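# Place the cheese cube in the tray undamaged

## Task

Get the cheese cube into the tray, and do not crush or squash it along the way.

## Robot and tools

Robot: two arms, left_arm and right_arm, each a six-joint arm with a two-finger gripper. Their URDF root links sit in the scene frame at left_arm (+0.052, +0.265, +0.020) m, turned very slightly about z (quat_wxyz +1.000, 0, 0, -0.010), and right_arm (+0.019, -0.276, +0.020) m (quat_wxyz +1.000, 0, 0, -0.029). For both, up is +z of the base. In the scene frame the origin lies at table height midway between the nominal bases. +x points out over the table, +z up, and left_arm is on the +y side. Image left and right do not follow the arm names.

Frames: every hand pose, velocity, target and wrist-camera pose is given in that arm's own base frame. Fixed cameras and the table are in the scene frame. A gripper's fingers point along its +z and open along its y. end_effector_position is the pinch point between the pads, about 1 cm short of the tips. Reported positions and orientations may be off by a few cm, more at long reach.

Row layout (shared by execute_actions and move): one flat list of 14 numbers covering both arms. First come left_arm's dx, dy, dz, rx, ry, rz, opening, then the same seven for right_arm. Each number lies in [-1, 1].
- dx..rz: an offset, not a pose, along that arm's base axes, measured from the arm's Hand target as it was when the action or move began. 1.0 equals 0.6 m or 180 degrees.
- rx, ry, rz: a single rotation vector, applied about the Hand target position.
- If the translation part is longer than 1.0 it may be shortened.
- Every row of an action counts from that same starting target, not from the row before it. Each new call starts from the current Hand target, so sending the same offset twice moves the arm twice.
- All six pose numbers at 0 means re-command the current Hand target. This also cancels a push, because an arm blocked by an object keeps pressing otherwise.
- Opening: absolute. +1 is fully open (0.094 m) and -1 is closed. A 0 is a real command, so to keep a gripper as it is, resend its current value (see Tool commands).

execute_actions(actions, cameras): actions is a list of actions. Each action is a table of up to 15 rows of 14 numbers, one row per 1/30 s step. If the table is short, its last row is held until 15 steps have run. An empty list only returns state and images. cameras chooses which images come back: omitted, null or ["all"] gives all of them, [] gives none, and any unknown name invalidates the call. The camera names are cam_high, cam_low, cam_left_wrist and cam_right_wrist, each 896x504.

move(target, speed, blend, opening_speed, blocking, cameras): drives each gripper in a straight line toward a target, given as one 14-number row of offsets from the Hand targets. target may instead be a list of up to 15 such rows, all counted from the same starting Hand targets. speed is the top path speed in m/s, 0.002 to 2.9 (default 0.25); turning is capped at twice that in rad/s. Give one value, or one per target. blend, in m, rounds corners between listed targets. opening_speed sets how fast the commanded opening changes, in units per second on the -1..1 scale, minimum 0.2. Use a value near that minimum when closing on the cheese. Paths last at least 0.5 s and stop at 10 s. They do not avoid obstacles or the other arm, and a faster move lags and overshoots more. Do not route a path close past an arm's own base, since this can flip its shoulder posture. The move: line in the result reports the ending: done (at rest within 10 mm and 2 degrees), off_target, moving, held or fault, plus the limits that acted (paced = the pose was clipped, held = steps were withheld). With blocking=false the call returns after about 0.5 s while the arm keeps moving. stop brakes a running move. wait(seconds 0..10) lets time run with the last commands held.

zoom_image(camera, region=[x0,y0,x1,y1]) enlarges part of the latest image, at most 504x504 px. read_manual only returns licence texts. finished_scene ends the scene for good. The cube must stay in the tray with nothing holding it.

Reading results: Hand target is the last commanded pose after clipping, and the next offsets count from it. Orientation commands are clipped to within 40 degrees of the measured orientation. Friction and weight can leave a gripper a centimetre or more short of its target. This is not a contact, and waiting will not close the gap. Resend the missing distance as an offset. grip_measured uses the opening scale. With nothing held it reads up to about 2.5 mm wide. On an object it reads narrower than the object, and it tracks the command, so it does not reveal the moment of contact. From roughly 0.05 below the first-touch reading (more for small or soft items) the gripper squeezes at full force, about 50-64 N per pad. For the cheese, stop the command only slightly below first touch. grip_effort_nm is motor effort (negative means closing) and is not pad force. Joint torques include gravity, and joints 1-3 wrap at ±28 N m. "within noise" on a Joint velocities list means the arm is still. Thinking time lets the scene run.

Avoid: dropping the cube, releasing it while it still moves, fast impacts, pressing the grippers or arms together (this can fail the scene), and knocking anything off the table. Opening above grip_measured releases an object. Watch for MOTOR HOT (75 °C). At 90 °C the arm folds up and idles, and at 100 °C it goes limp, so do not leave arms stretched out or pushing. Loose objects may occasionally be nudged by something outside the robot.

Each tool is called after "Request:" in YAML: its name, and indented under it one key for each argument.

## Session

Request:
execute_actions:
  actions: []

Scene clock: 0.00 s.
left_arm: end_effector_position=(+0.2148, -0.1003, +0.1835) grip_measured=+1.000 grip_effort_nm=n/a end_effector_quat_wxyz=(+0.535, -0.012, +0.838, +0.103) | right_arm: end_effector_position=(+0.2645, +0.0567, +0.2197) grip_measured=+1.000 grip_effort_nm=n/a end_effector_quat_wxyz=(+0.646, +0.131, +0.750, -0.066)
Joint positions: left_arm=[-1.185 0.948 0.659 -0.895 -1.118 -0.969 0.094] | right_arm=[0.825 0.733 0.397 -0.003 1.075 0.371 0.094]
Joint velocities: within noise
Joint torques (N m): no reading
Heat: left arm: 37 °C; right arm: 38 °C.
Hand target: left_arm +0.2161, -0.0998, +0.1905; +0.544, -0.018, +0.833, +0.101 | right_arm +0.2643, +0.0555, +0.2248; +0.649, +0.136, +0.746, -0.065
Tool commands: left_gripper/opening=+1.0 right_gripper/opening=+1.0

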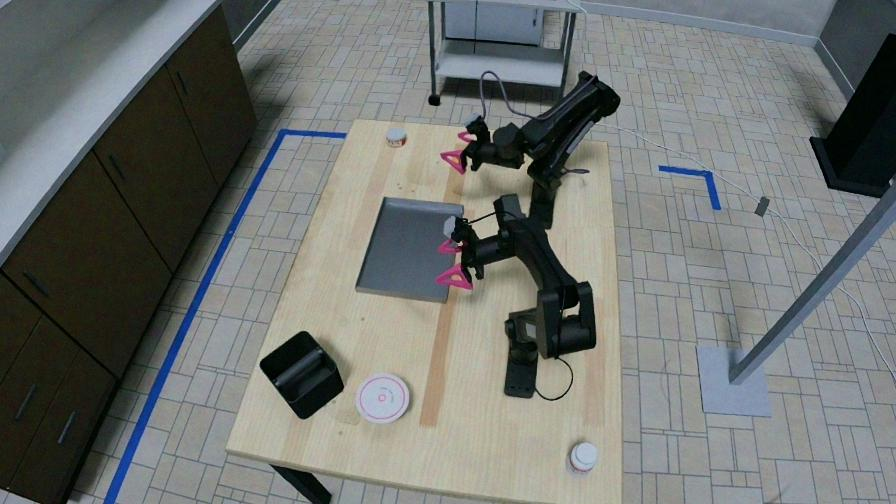

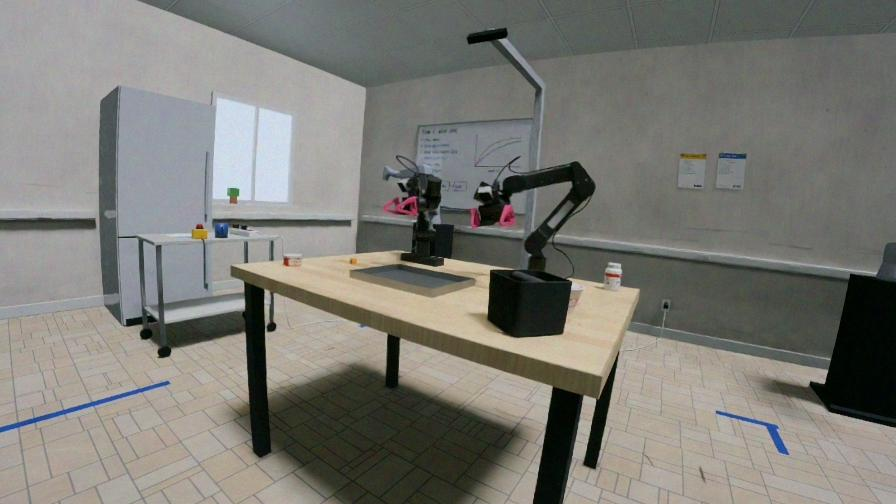

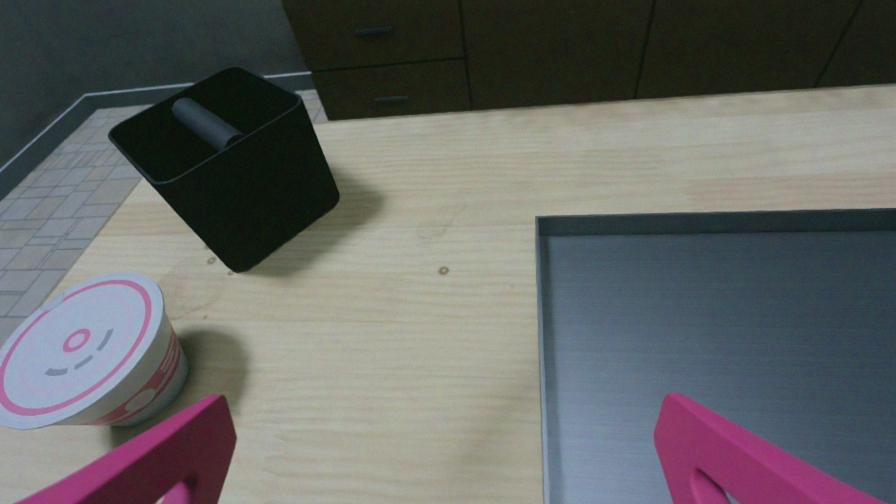

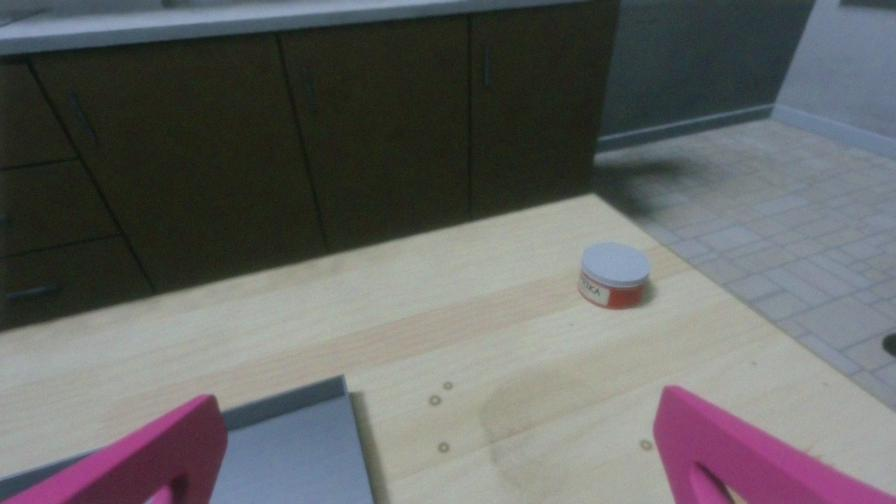

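Request:
zoom_image:
  camera: "cam_low"
  region: [220, 180, 520, 350]

Request:
zoom_image:
  camera: "cam_right_wrist"
  region: [560, 350, 896, 504]

Request:
zoom_image:
  camera: "cam_high"
  region: [340, 110, 560, 310]

Scaled by 1.680 from the camera's 896x504 image, which has a finer 1280x720 frame.

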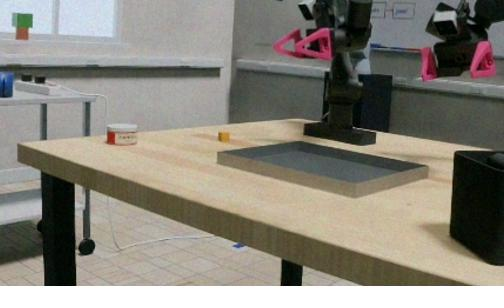

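Scaled by 1.500 from the camera's 896x504 image, which has a finer 1280x720 frame.

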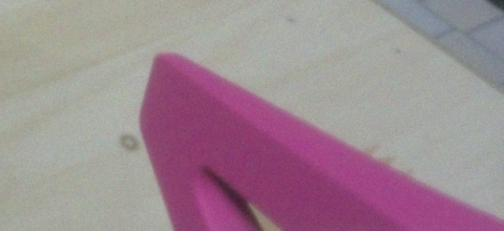

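Scaled by 2.291 from the camera's 896x504 image, which has a finer 1280x720 frame.

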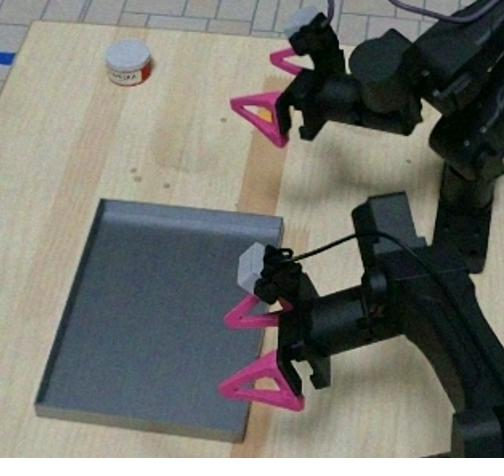

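Request:
move:
  target: [0,0,0,0,0,0,1, 0.043,-0.2425,-0.008,0.0452,0.452,0.0947,1]
  speed: 0.35

Scene clock: 12.63 s.
left_arm: end_effector_position=(+0.2148, -0.1003, +0.1835) grip_measured=+1.000 grip_effort_nm=-0.007 end_effector_quat_wxyz=(+0.535, -0.012, +0.838, +0.103) | right_arm: end_effector_position=(+0.2882, -0.0866, +0.2164) grip_measured=+1.000 grip_effort_nm=-0.007 end_effector_quat_wxyz=(+0.057, +0.002, +0.998, -0.012)
Joint positions: left_arm=[-1.185 0.948 0.659 -0.895 -1.118 -0.969 0.094] | right_arm=[-0.302 1.621 1.707 -1.54 -0.011 -0.297 0.094]
Joint velocities: within noise
Joint torques (N m): left_arm=[-0.02 -1.26 6.57 0.66 -0.67 -0.03] | right_arm=[-0.21 -5.19 7.6 0.45 0.12 -0.02]
Heat: left arm: 38 °C; right arm: 39 °C.
Hand target: left_arm +0.2161, -0.0998, +0.1905; +0.544, -0.018, +0.833, +0.101 | right_arm +0.2901, -0.0900, +0.2201; +0.000, +0.000, +1.000, +0.000
Off the commanded pose: left_arm 0.007 m, 1 deg | right_arm 0.005 m, 7 deg.
joint sent to its limit (right arm) — joint 4 (wrist pitch), lower limit. The joint targets are off in orientation, not in position.
move: off_target (right_arm)
camera_calibration:
cam_right_wrist: T_world_to_cam=[[-0.0100527, -0.999223, 0.0381054, -0.0929013], [-0.944218, 0.0220299, 0.328585, 0.240762], [-0.329169, -0.0326766, -0.943706, 0.390375], [0, 0, 0, 1]] pos_world=[0.354897, -0.0853769, 0.292828]

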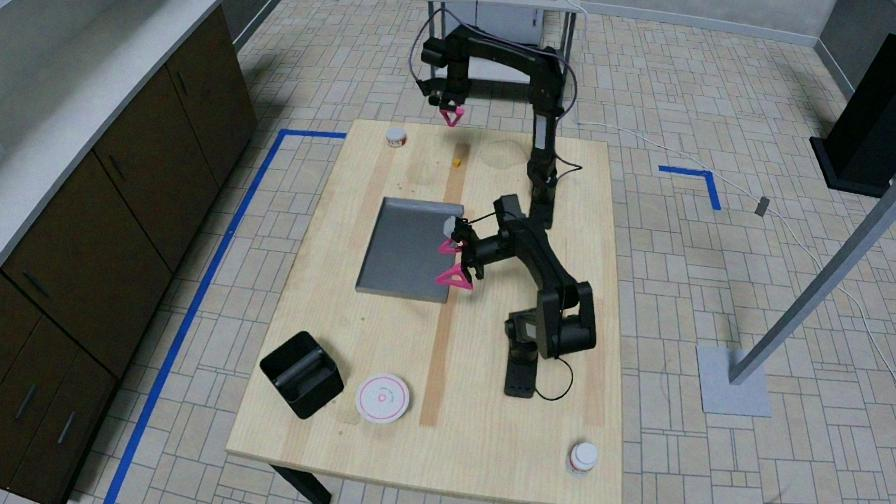

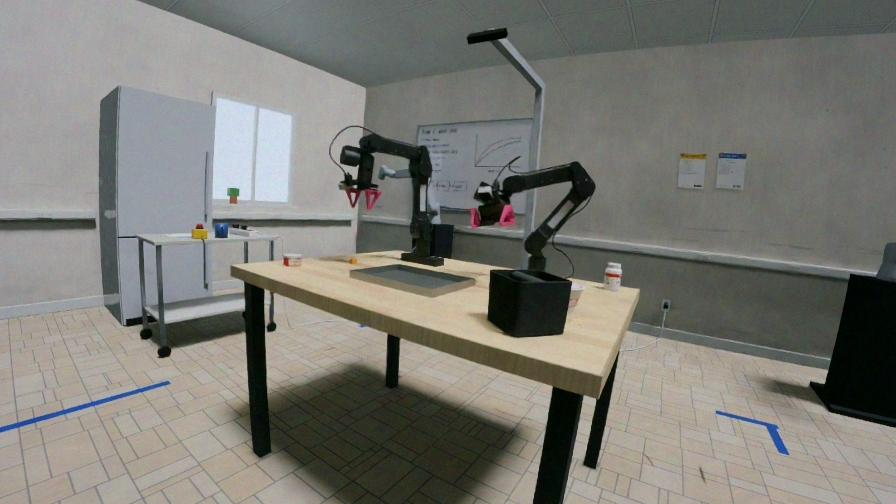

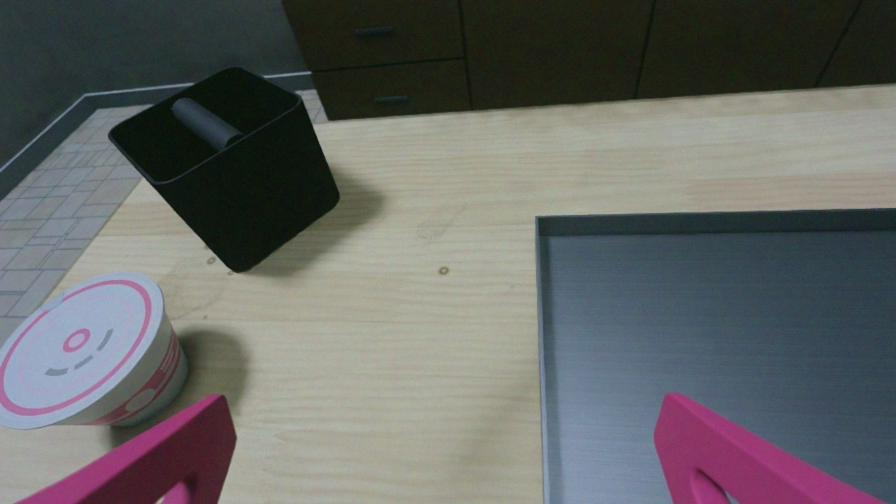

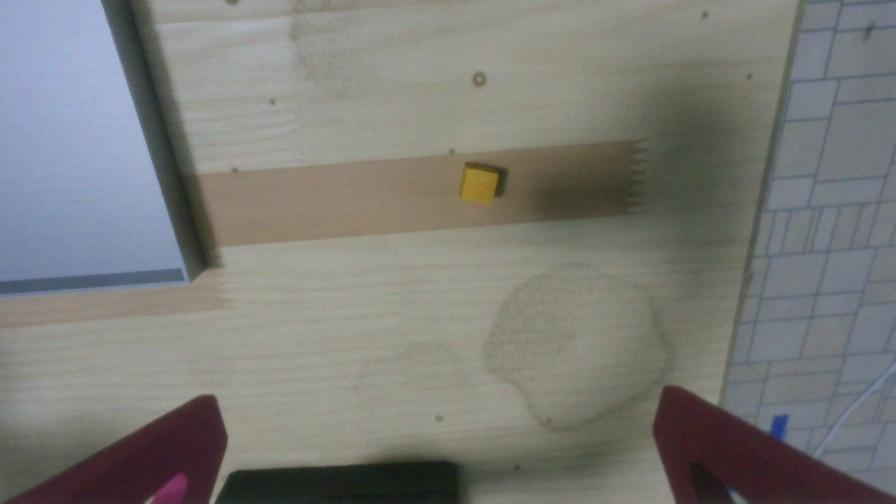

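Request:
zoom_image:
  camera: "cam_right_wrist"
  region: [420, 140, 540, 220]

Scaled by 4.200 from the camera's 896x504 image, which has a finer 1280x720 frame.

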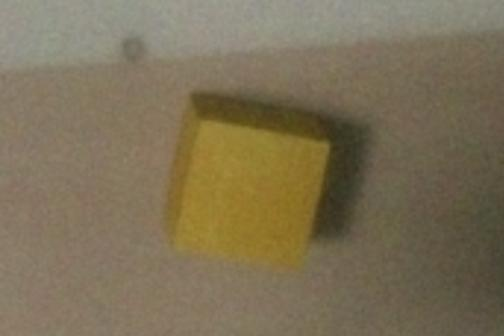

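Request:
move:
  target: [0,0,0,0,0,0,1, 0.0143,-0.0458,-0.2668,0,0,-0.0539,0.3]
  speed: 0.3
  cameras: ["cam_right_wrist","cam_low"]

Scene clock: 23.27 s.
left_arm: end_effector_position=(+0.2148, -0.1003, +0.1835) grip_measured=+1.000 grip_effort_nm=-0.012 end_effector_quat_wxyz=(+0.535, -0.012, +0.838, +0.103) | right_arm: end_effector_position=(+0.2967, -0.1137, +0.0644) grip_measured=+0.303 grip_effort_nm=-0.164 end_effector_quat_wxyz=(+0.000, +0.080, +0.997, +0.005)
Joint positions: left_arm=[-1.185 0.948 0.659 -0.895 -1.118 -0.969 0.094] | right_arm=[-0.374 1.78 1.283 -1.078 -0.01 -0.214 0.061]
Joint velocities: within noise
Joint torques (N m): left_arm=[-0.02 -1.28 6.57 0.66 -0.67 -0.03] | right_arm=[-0.21 -6.63 4.92 0.53 0.13 0.07]
Heat: left arm: 38 °C; right arm: 38 °C.
Hand target: left_arm +0.2161, -0.0998, +0.1905; +0.544, -0.018, +0.833, +0.101 | right_arm +0.2986, -0.1174, +0.0599; +0.000, +0.085, +0.996, +0.000
Off the commanded pose: left_arm 0.007 m, 1 deg | right_arm 0.006 m, 1 deg.
move: done
camera_calibration:
cam_right_wrist: T_world_to_cam=[[-0.162481, -0.986703, 0.00407625, -0.0652408], [-0.887528, 0.147952, 0.436354, 0.289888], [-0.431155, 0.0672815, -0.899766, 0.287672], [0, 0, 0, 1]] pos_world=[0.370714, -0.126618, 0.132609]
Images, in order (width x height): cam_low 896x504, cam_right_wrist 896x504.

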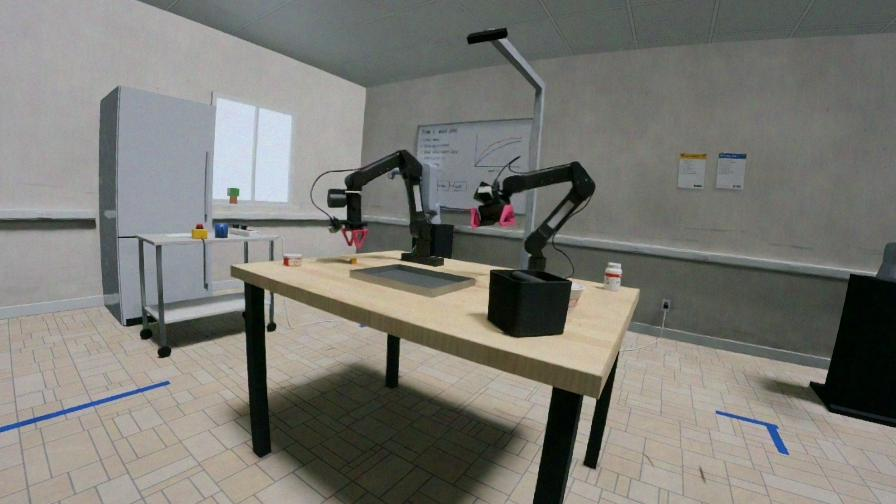

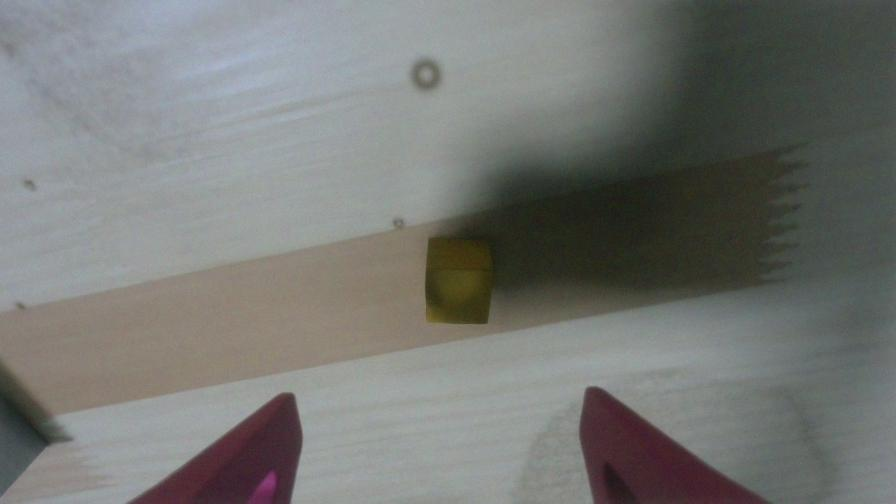

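Request:
zoom_image:
  camera: "cam_right_wrist"
  region: [400, 210, 520, 350]

Scaled by 3.600 from the camera's 896x504 image, which has a finer 1280x720 frame.

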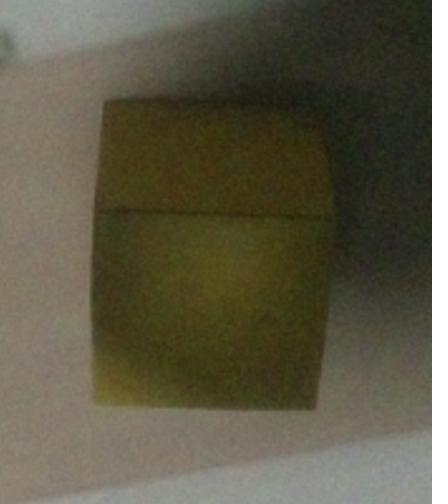

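Request:
zoom_image:
  camera: "cam_right_wrist"
  region: [240, 370, 440, 504]

Request:
zoom_image:
  camera: "cam_right_wrist"
  region: [460, 370, 660, 504]

Scaled by 2.520 from the camera's 896x504 image, which has a finer 1280x720 frame.

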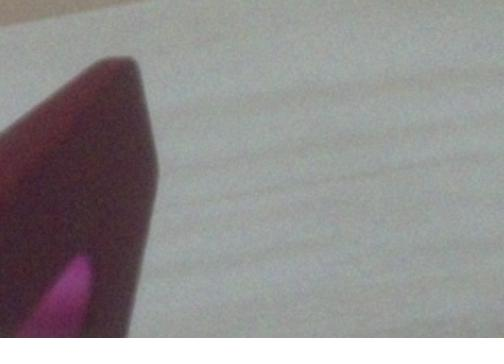

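Scaled by 2.520 from the camera's 896x504 image, which has a finer 1280x720 frame.

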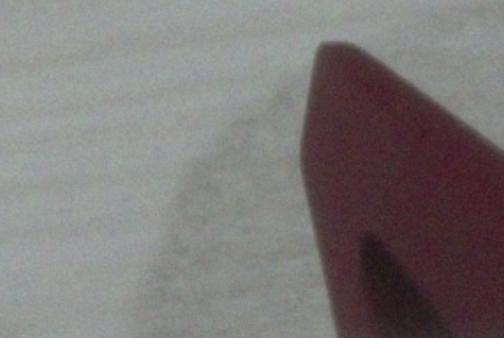

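Request:
move:
  target: [0,0,0,0,0,0,1, 0.0053,-0.0085,-0.0667,0,0,-0.011,0.1]
  speed: 0.12
  cameras: ["cam_right_wrist","cam_low"]

Request:
zoom_image:
  camera: "cam_right_wrist"
  region: [280, 280, 620, 504]

Request:
zoom_image:
  camera: "cam_low"
  region: [310, 210, 400, 280]

Scene clock: 37.77 s.
left_arm: end_effector_position=(+0.2148, -0.1003, +0.1835) grip_measured=+1.000 grip_effort_nm=-0.017 end_effector_quat_wxyz=(+0.535, -0.012, +0.838, +0.103) | right_arm: end_effector_position=(+0.3025, -0.1190, +0.0272) grip_measured=+0.103 grip_effort_nm=-0.159 end_effector_quat_wxyz=(+0.004, +0.096, +0.995, +0.004)
Joint positions: left_arm=[-1.185 0.948 0.659 -0.895 -1.118 -0.969 0.094] | right_arm=[-0.383 1.843 1.207 -0.928 -0.01 -0.191 0.052]
Joint velocities: within noise
Joint torques (N m): left_arm=[-0.03 -1.28 6.57 0.65 -0.66 -0.03] | right_arm=[-0.38 -6.41 4.34 0.55 0.12 0.06]
Heat: left arm: 38 °C; right arm: 37 °C.
Hand target: left_arm +0.2161, -0.0998, +0.1905; +0.544, -0.018, +0.833, +0.101 | right_arm +0.3018, -0.1225, +0.0200; +0.000, +0.102, +0.995, +0.000
Off the commanded pose: left_arm 0.007 m, 1 deg | right_arm 0.008 m, 1 deg.
move: done
camera_calibration:
cam_right_wrist: T_world_to_cam=[[-0.194519, -0.980881, 0.00597277, -0.0590521], [-0.88611, 0.17833, 0.427793, 0.3155], [-0.420679, 0.0779215, -0.903857, 0.255291], [0, 0, 0, 1]] pos_world=[0.375477, -0.134079, 0.0961301]
Images, in order (width x height): cam_low 896x504, cam_right_wrist 896x504.

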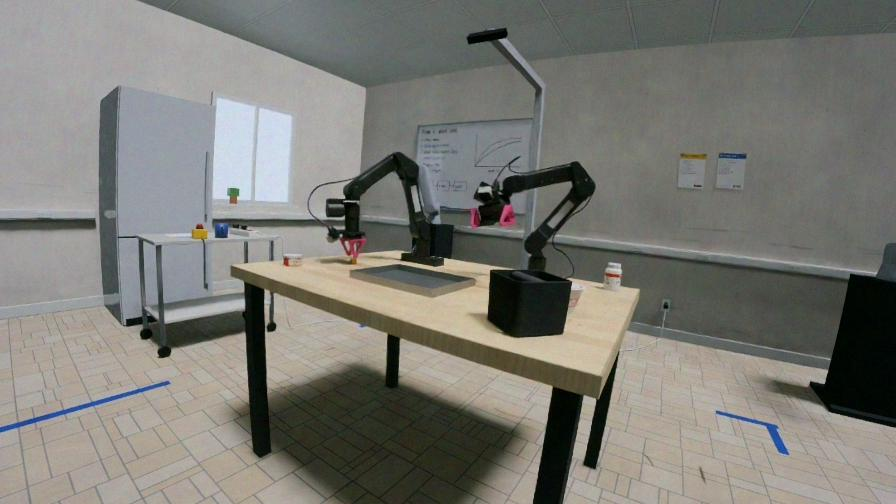

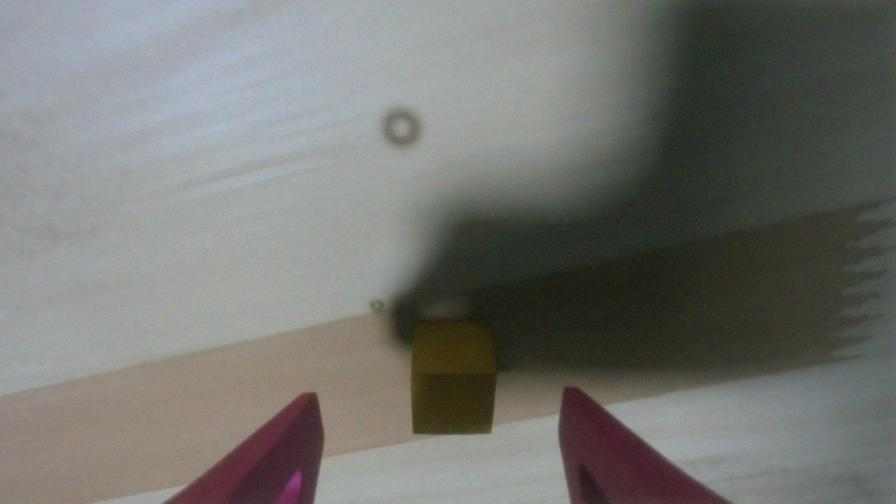

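Scaled by 1.482 from the camera's 896x504 image, which has a finer 1280x720 frame.

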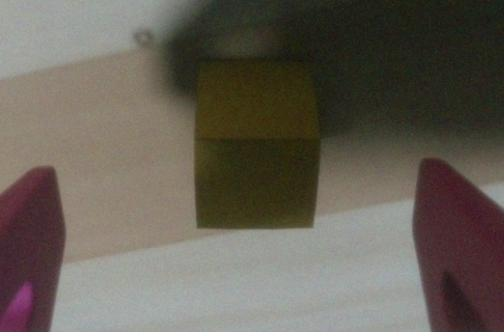

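Scaled by 5.600 from the camera's 896x504 image, which has a finer 1280x720 frame.

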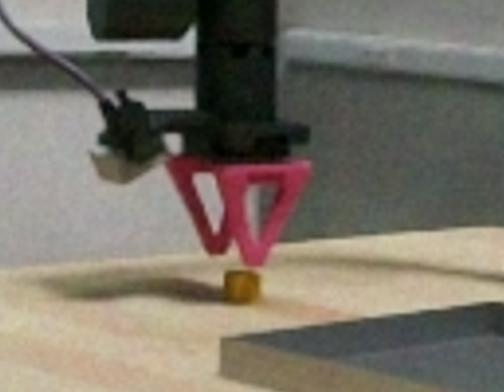

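Request:
move:
  target: [0,0,0,0,0,0,1, -0.0125,-0.0017,-0.03,0,0,0,0.1]
  speed: 0.08
  cameras: ["cam_right_wrist","cam_low"]

Request:
zoom_image:
  camera: "cam_right_wrist"
  region: [280, 280, 620, 504]

Request:
zoom_image:
  camera: "cam_low"
  region: [310, 210, 400, 280]

Scene clock: 43.00 s.
left_arm: end_effector_position=(+0.2148, -0.1003, +0.1835) grip_measured=+1.000 grip_effort_nm=-0.007 end_effector_quat_wxyz=(+0.535, -0.012, +0.838, +0.103) | right_arm: end_effector_position=(+0.2965, -0.1206, +0.0103) grip_measured=+0.103 grip_effort_nm=-0.154 end_effector_quat_wxyz=(+0.007, +0.101, +0.995, +0.003)
Joint positions: left_arm=[-1.185 0.948 0.659 -0.895 -1.118 -0.969 0.094] | right_arm=[-0.395 1.849 1.141 -0.852 -0.01 -0.192 0.052]
Joint velocities: within noise
Joint torques (N m): left_arm=[-0.02 -1.28 6.58 0.66 -0.67 -0.03] | right_arm=[-0.35 -6.3 3.97 0.55 0.12 -0.03]
Heat: left arm: 38 °C; right arm: 37 °C.
Hand target: left_arm +0.2161, -0.0998, +0.1905; +0.544, -0.018, +0.833, +0.101 | right_arm +0.2944, -0.1236, +0.0020; +0.000, +0.102, +0.995, +0.000
Off the commanded pose: left_arm 0.007 m, 1 deg | right_arm 0.009 m, 1 deg.
move: done
camera_calibration:
cam_right_wrist: T_world_to_cam=[[-0.204587, -0.978825, 0.00680878, -0.0584667], [-0.88602, 0.188137, 0.423761, 0.318841], [-0.416068, 0.0806631, -0.905749, 0.236549], [0, 0, 0, 1]] pos_world=[0.368958, -0.136295, 0.0795399]
Images, in order (width x height): cam_low 896x504, cam_right_wrist 896x504.

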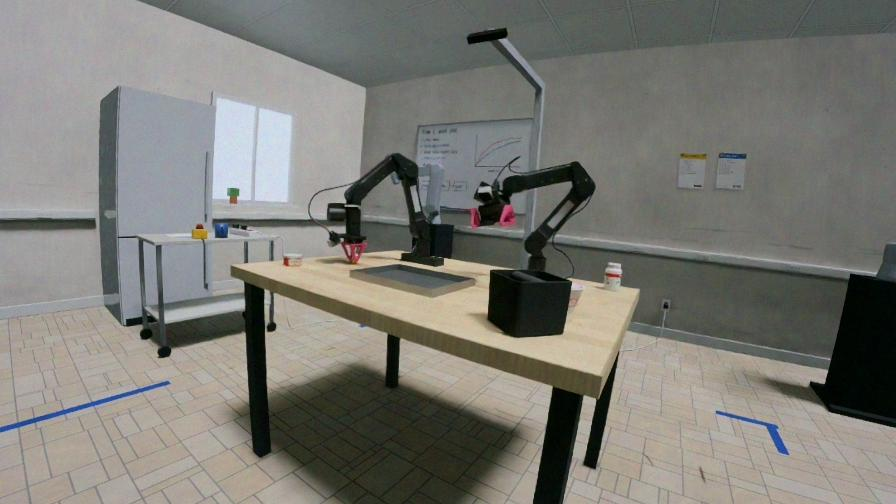

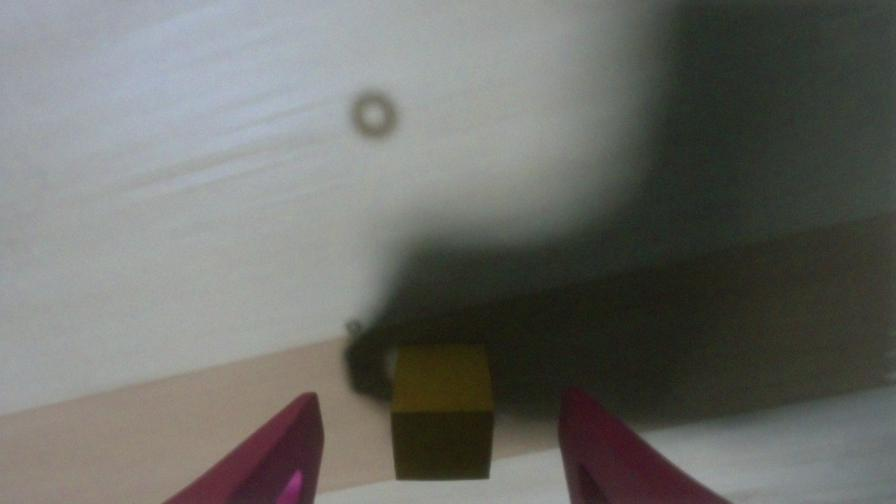

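Scaled by 1.482 from the camera's 896x504 image, which has a finer 1280x720 frame.

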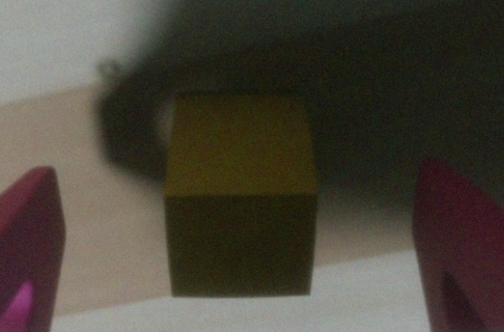

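Scaled by 5.600 from the camera's 896x504 image, which has a finer 1280x720 frame.

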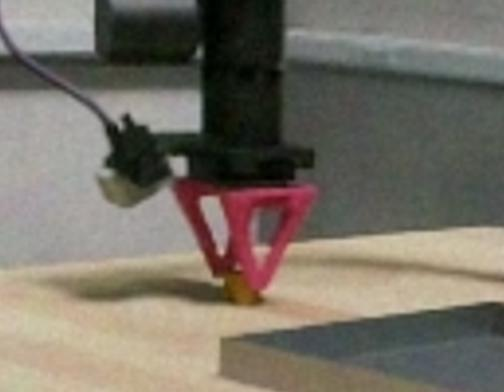

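Request:
move:
  target: [0,0,0,0,0,0,1, -0.0015,0,-0.0175,0,0,0,-0.1]
  speed: 0.06
  cameras: ["cam_right_wrist","cam_low"]

Request:
zoom_image:
  camera: "cam_right_wrist"
  region: [280, 280, 620, 504]

Request:
zoom_image:
  camera: "cam_low"
  region: [330, 240, 380, 280]

Scene clock: 47.07 s.
left_arm: end_effector_position=(+0.2148, -0.1003, +0.1835) grip_measured=+1.000 grip_effort_nm=-0.012 end_effector_quat_wxyz=(+0.535, -0.012, +0.838, +0.103) | right_arm: end_effector_position=(+0.2959, -0.1204, -0.0003) grip_measured=-0.097 grip_effort_nm=-0.164 end_effector_quat_wxyz=(+0.007, +0.101, +0.995, +0.003)
Joint positions: left_arm=[-1.185 0.948 0.659 -0.895 -1.118 -0.969 0.094] | right_arm=[-0.395 1.866 1.116 -0.81 -0.01 -0.193 0.042]
Joint velocities: within noise
Joint torques (N m): left_arm=[-0.01 -1.25 6.58 0.66 -0.67 -0.02] | right_arm=[-0.47 -6.22 3.84 0.53 0.14 -0.05]
Heat: left arm: 38 °C; right arm: 37 °C.
Hand target: left_arm +0.2161, -0.0998, +0.1905; +0.544, -0.018, +0.833, +0.101 | right_arm +0.2934, -0.1235, -0.0086; +0.000, +0.102, +0.995, +0.000
Off the commanded pose: left_arm 0.007 m, 1 deg | right_arm 0.009 m, 1 deg.
move: done
camera_calibration:
cam_right_wrist: T_world_to_cam=[[-0.203867, -0.978974, 0.00690039, -0.0585907], [-0.886179, 0.18753, 0.423697, 0.322832], [-0.416082, 0.0802629, -0.905778, 0.226676], [0, 0, 0, 1]] pos_world=[0.368458, -0.136093, 0.06894]
Images, in order (width x height): cam_low 896x504, cam_right_wrist 896x504.

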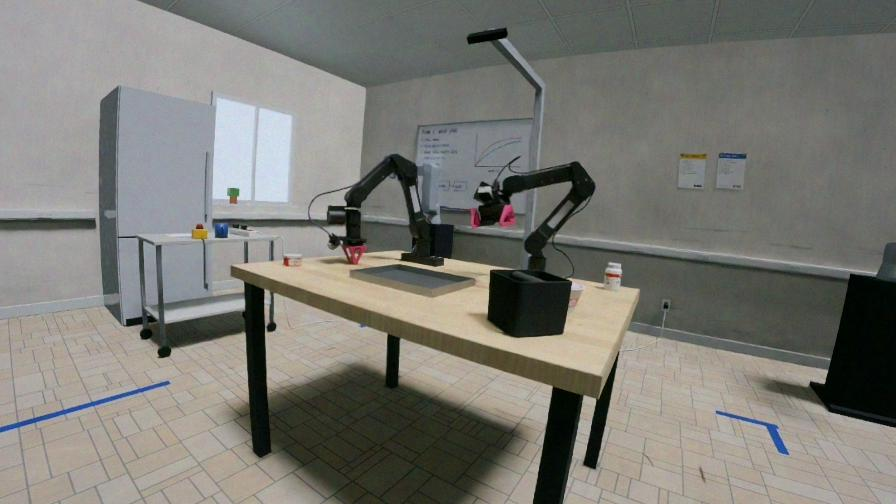

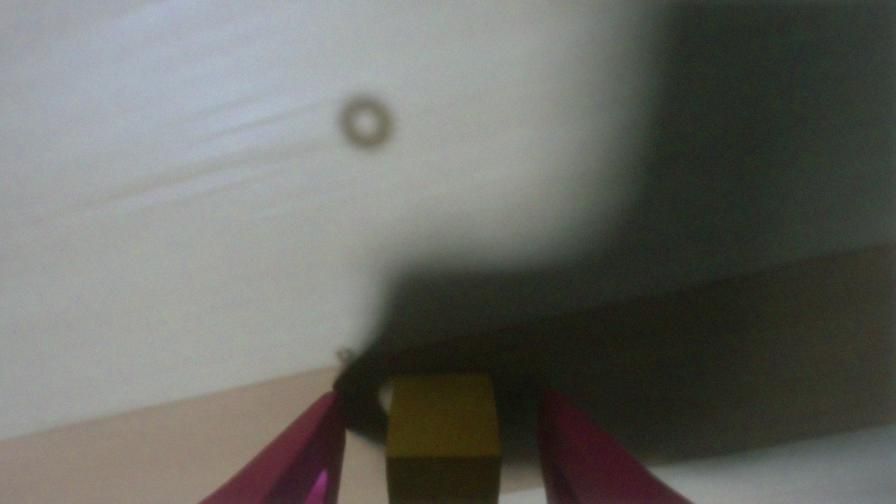

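Scaled by 1.482 from the camera's 896x504 image, which has a finer 1280x720 frame.

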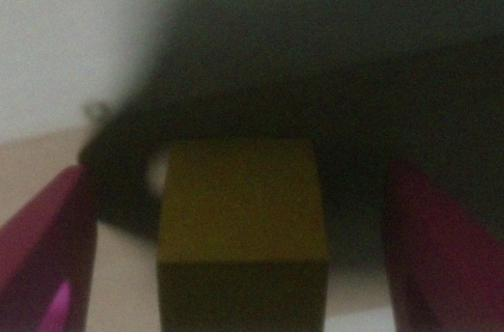

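Scaled by 10.080 from the camera's 896x504 image, which has a finer 1280x720 frame.

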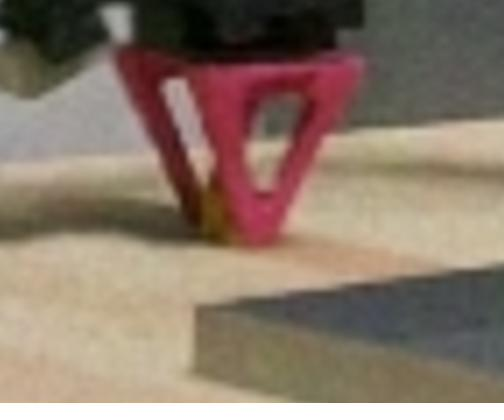

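Request:
move:
  target: [0,0,0,0,0,0,1, 0,0,0,0,0,0,-0.5]
  opening_speed: 0.3
  cameras: ["cam_right_wrist"]

Request:
zoom_image:
  camera: "cam_right_wrist"
  region: [340, 360, 560, 504]

Scene clock: 52.30 s.
left_arm: end_effector_position=(+0.2148, -0.1003, +0.1835) grip_measured=+1.000 grip_effort_nm=-0.017 end_effector_quat_wxyz=(+0.535, -0.012, +0.838, +0.103) | right_arm: end_effector_position=(+0.2961, -0.1205, -0.0003) grip_measured=-0.497 grip_effort_nm=-0.159 end_effector_quat_wxyz=(+0.007, +0.101, +0.995, +0.003)
Joint positions: left_arm=[-1.185 0.948 0.659 -0.895 -1.118 -0.969 0.094] | right_arm=[-0.395 1.866 1.116 -0.809 -0.01 -0.193 0.024]
Joint velocities: within noise
Joint torques (N m): left_arm=[-0.01 -1.29 6.58 0.66 -0.67 -0.03] | right_arm=[-0.46 -6.27 3.89 0.56 0.14 -0.05]
Heat: left arm: 38 °C; right arm: 37 °C.
Hand target: left_arm +0.2161, -0.0998, +0.1905; +0.544, -0.018, +0.833, +0.101 | right_arm +0.2934, -0.1235, -0.0086; +0.000, +0.102, +0.995, +0.000
Off the commanded pose: left_arm 0.007 m, 1 deg | right_arm 0.009 m, 1 deg.
move: done
camera_calibration:
cam_right_wrist: T_world_to_cam=[[-0.203875, -0.978972, 0.00698204, -0.0585731], [-0.886478, 0.18763, 0.423027, 0.323044], [-0.415442, 0.0800554, -0.90609, 0.226566], [0, 0, 0, 1]] pos_world=[0.368555, -0.136092, 0.0690416]
Images, in order (width x height): cam_right_wrist 896x504.

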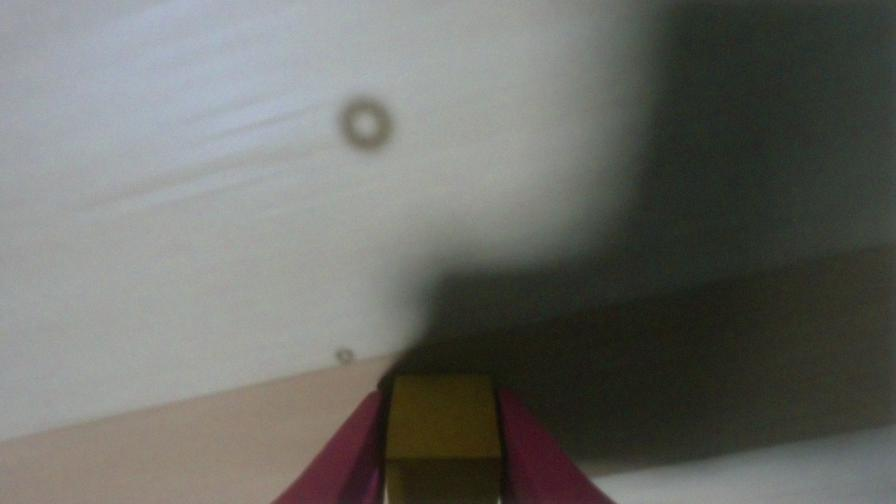

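Scaled by 2.291 from the camera's 896x504 image, which has a finer 1280x720 frame.

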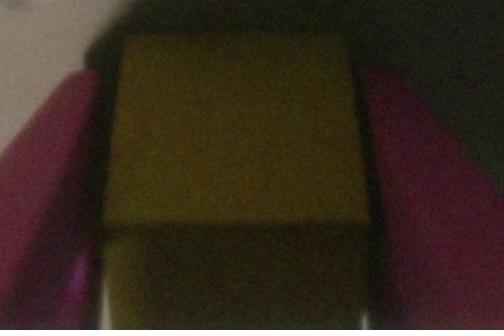

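Request:
move:
  target: [0,0,0,0,0,0,1, 0,0,0,0,0,0,-0.57]
  opening_speed: 0.2
  cameras: ["cam_right_wrist"]

Request:
zoom_image:
  camera: "cam_right_wrist"
  region: [340, 360, 560, 504]

Scene clock: 53.97 s.
left_arm: end_effector_position=(+0.2148, -0.1003, +0.1835) grip_measured=+1.000 grip_effort_nm=-0.017 end_effector_quat_wxyz=(+0.535, -0.012, +0.838, +0.103) | right_arm: end_effector_position=(+0.2961, -0.1205, -0.0003) grip_measured=-0.566 grip_effort_nm=-0.208 end_effector_quat_wxyz=(+0.007, +0.101, +0.995, +0.003)
Joint positions: left_arm=[-1.185 0.948 0.659 -0.895 -1.118 -0.969 0.094] | right_arm=[-0.395 1.866 1.116 -0.809 -0.01 -0.193 0.02]
Joint velocities: within noise
Joint torques (N m): left_arm=[-0.03 -1.26 6.58 0.65 -0.66 -0.02] | right_arm=[-0.4 -6.26 3.86 0.55 0.12 -0.04]
Heat: left arm: 38 °C; right arm: 37 °C.
Hand target: left_arm +0.2161, -0.0998, +0.1905; +0.544, -0.018, +0.833, +0.101 | right_arm +0.2934, -0.1235, -0.0086; +0.000, +0.102, +0.995, +0.000
Off the commanded pose: left_arm 0.007 m, 1 deg | right_arm 0.009 m, 1 deg.
move: done
camera_calibration:
cam_right_wrist: T_world_to_cam=[[-0.203875, -0.978972, 0.00698204, -0.0585731], [-0.886478, 0.18763, 0.423027, 0.323044], [-0.415442, 0.0800554, -0.90609, 0.226566], [0, 0, 0, 1]] pos_world=[0.368555, -0.136092, 0.0690416]
Images, in order (width x height): cam_right_wrist 896x504.

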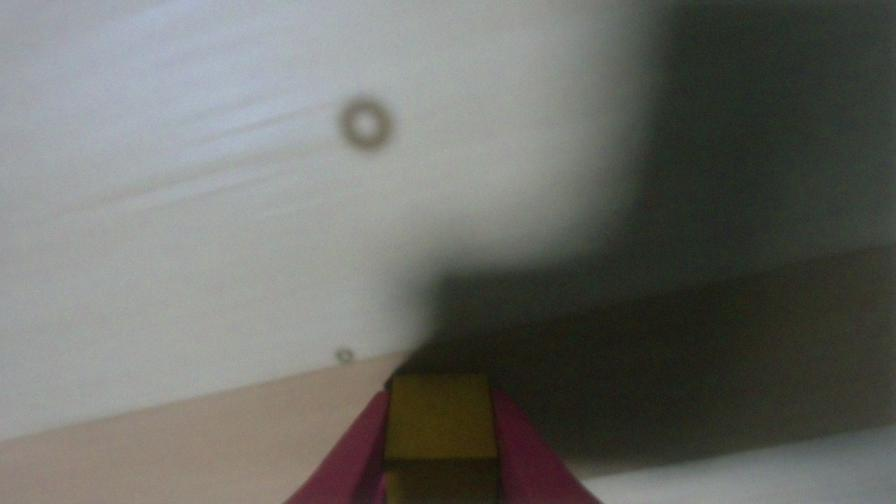

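Scaled by 2.291 from the camera's 896x504 image, which has a finer 1280x720 frame.

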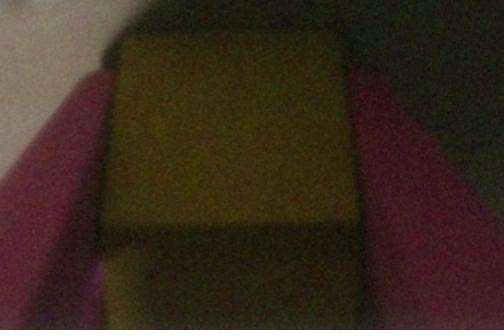

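Request:
move:
  target: [0,0,0,0,0,0,1, 0,0,0,0,0,0,-0.595]
  opening_speed: 0.2
  cameras: ["cam_right_wrist"]

Request:
zoom_image:
  camera: "cam_right_wrist"
  region: [340, 360, 560, 504]

Scene clock: 55.43 s.
left_arm: end_effector_position=(+0.2148, -0.1003, +0.1835) grip_measured=+1.000 grip_effort_nm=-0.012 end_effector_quat_wxyz=(+0.535, -0.012, +0.838, +0.103) | right_arm: end_effector_position=(+0.2961, -0.1205, -0.0003) grip_measured=-0.589 grip_effort_nm=-0.300 end_effector_quat_wxyz=(+0.007, +0.101, +0.995, +0.003)
Joint positions: left_arm=[-1.185 0.948 0.659 -0.895 -1.118 -0.969 0.094] | right_arm=[-0.395 1.866 1.116 -0.809 -0.01 -0.193 0.019]
Joint velocities: within noise
Joint torques (N m): left_arm=[-0.05 -1.26 6.58 0.65 -0.66 -0.03] | right_arm=[-0.46 -6.2 3.92 0.55 0.12 -0.07]
Heat: left arm: 38 °C; right arm: 37 °C.
Hand target: left_arm +0.2161, -0.0998, +0.1905; +0.544, -0.018, +0.833, +0.101 | right_arm +0.2934, -0.1235, -0.0086; +0.000, +0.102, +0.995, +0.000
Off the commanded pose: left_arm 0.007 m, 1 deg | right_arm 0.009 m, 1 deg.
move: done
camera_calibration:
cam_right_wrist: T_world_to_cam=[[-0.203875, -0.978972, 0.00698204, -0.0585731], [-0.886478, 0.18763, 0.423027, 0.323044], [-0.415442, 0.0800554, -0.90609, 0.226566], [0, 0, 0, 1]] pos_world=[0.368555, -0.136092, 0.0690416]
Images, in order (width x height): cam_right_wrist 896x504.

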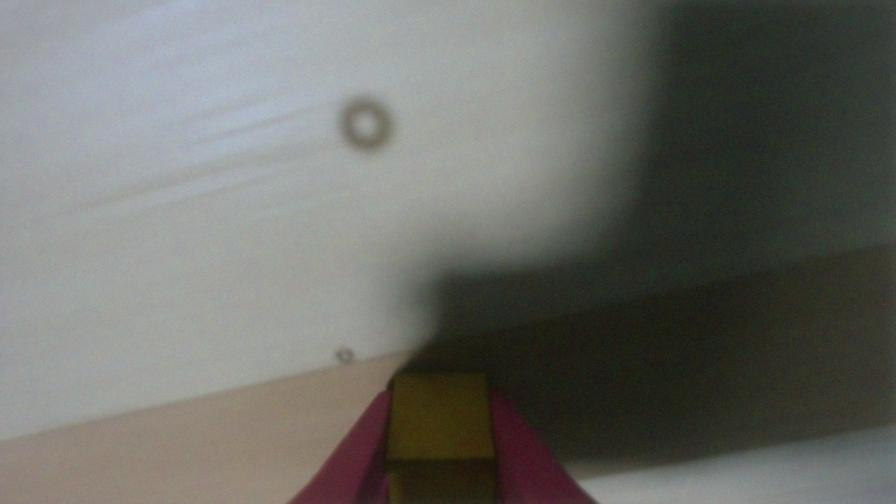

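Scaled by 2.291 from the camera's 896x504 image, which has a finer 1280x720 frame.

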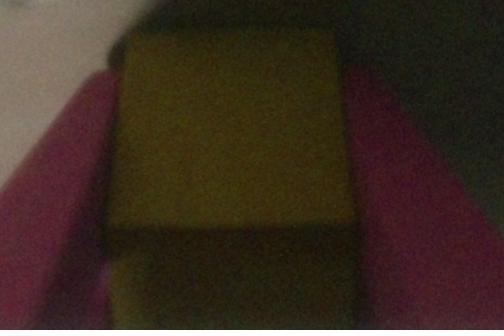

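Request:
move:
  target: [0,0,0,0,0,0,1, 0,0,0.05,0,0,0,-0.595]
  speed: 0.06
  cameras: ["cam_right_wrist","cam_low"]

Request:
zoom_image:
  camera: "cam_right_wrist"
  region: [340, 360, 560, 504]

Request:
zoom_image:
  camera: "cam_low"
  region: [310, 210, 400, 280]

Scene clock: 57.63 s.
left_arm: end_effector_position=(+0.2148, -0.1003, +0.1835) grip_measured=+1.000 grip_effort_nm=-0.017 end_effector_quat_wxyz=(+0.535, -0.012, +0.838, +0.103) | right_arm: end_effector_position=(+0.2865, -0.1165, +0.0060) grip_measured=-0.590 grip_effort_nm=-0.295 end_effector_quat_wxyz=(-0.019, +0.101, +0.995, +0.011)
Joint positions: left_arm=[-1.185 0.948 0.659 -0.895 -1.118 -0.969 0.094] | right_arm=[-0.395 1.866 1.143 -0.891 -0.01 -0.193 0.019]
Joint velocities: within noise
Joint torques (N m): left_arm=[-0.03 -1.28 6.58 0.65 -0.66 -0.03] | right_arm=[-0.47 -10.61 6.78 0.12 0.12 -0.05]
Heat: left arm: 38 °C; right arm: 37 °C.
Hand target: left_arm +0.2161, -0.0998, +0.1905; +0.544, -0.018, +0.833, +0.101 | right_arm +0.2935, -0.1236, +0.0215; +0.000, +0.102, +0.995, +0.000
Off the commanded pose: left_arm 0.007 m, 1 deg | right_arm 0.018 m, 3 deg.
move: off_target (right_arm)
camera_calibration:
cam_right_wrist: T_world_to_cam=[[-0.203747, -0.979018, -0.00335941, -0.0566142], [-0.863826, 0.178157, 0.471237, 0.303265], [-0.460751, 0.098915, -0.882, 0.24299], [0, 0, 0, 1]] pos_world=[0.362392, -0.133491, 0.0712175]
Images, in order (width x height): cam_low 896x504, cam_right_wrist 896x504.

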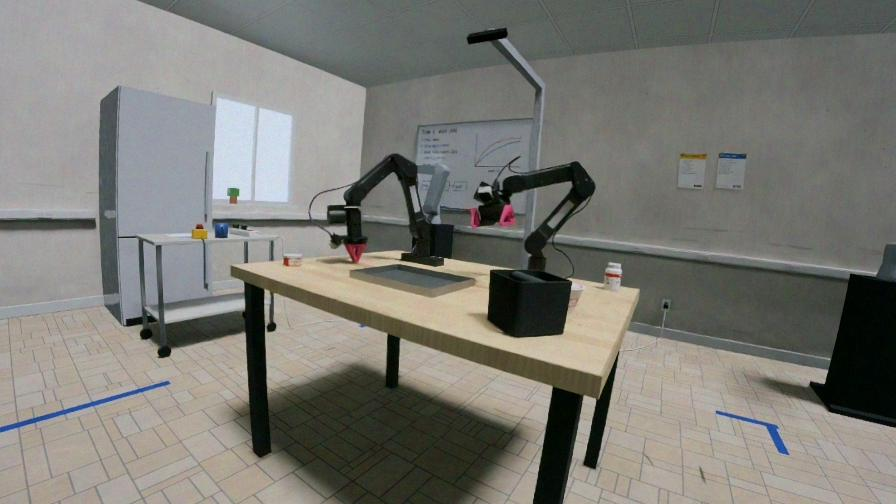

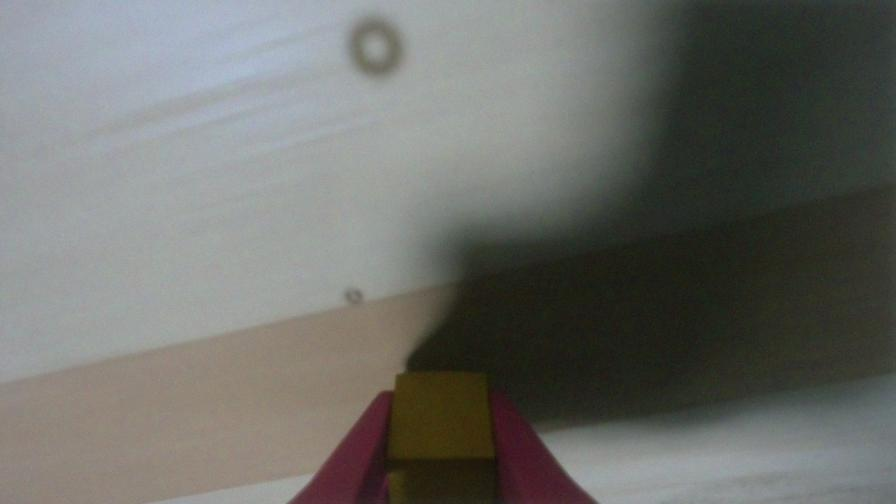

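Scaled by 2.291 from the camera's 896x504 image, which has a finer 1280x720 frame.

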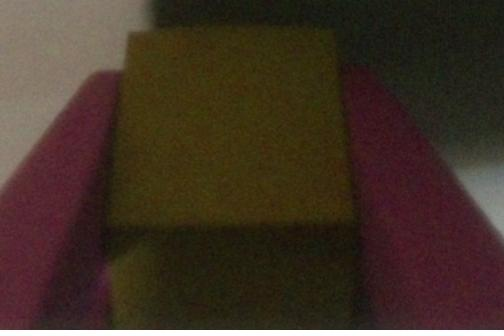

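Scaled by 5.600 from the camera's 896x504 image, which has a finer 1280x720 frame.

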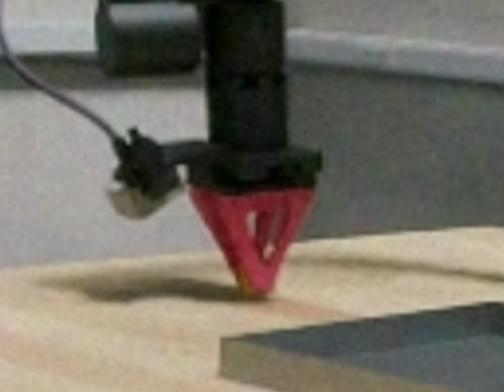

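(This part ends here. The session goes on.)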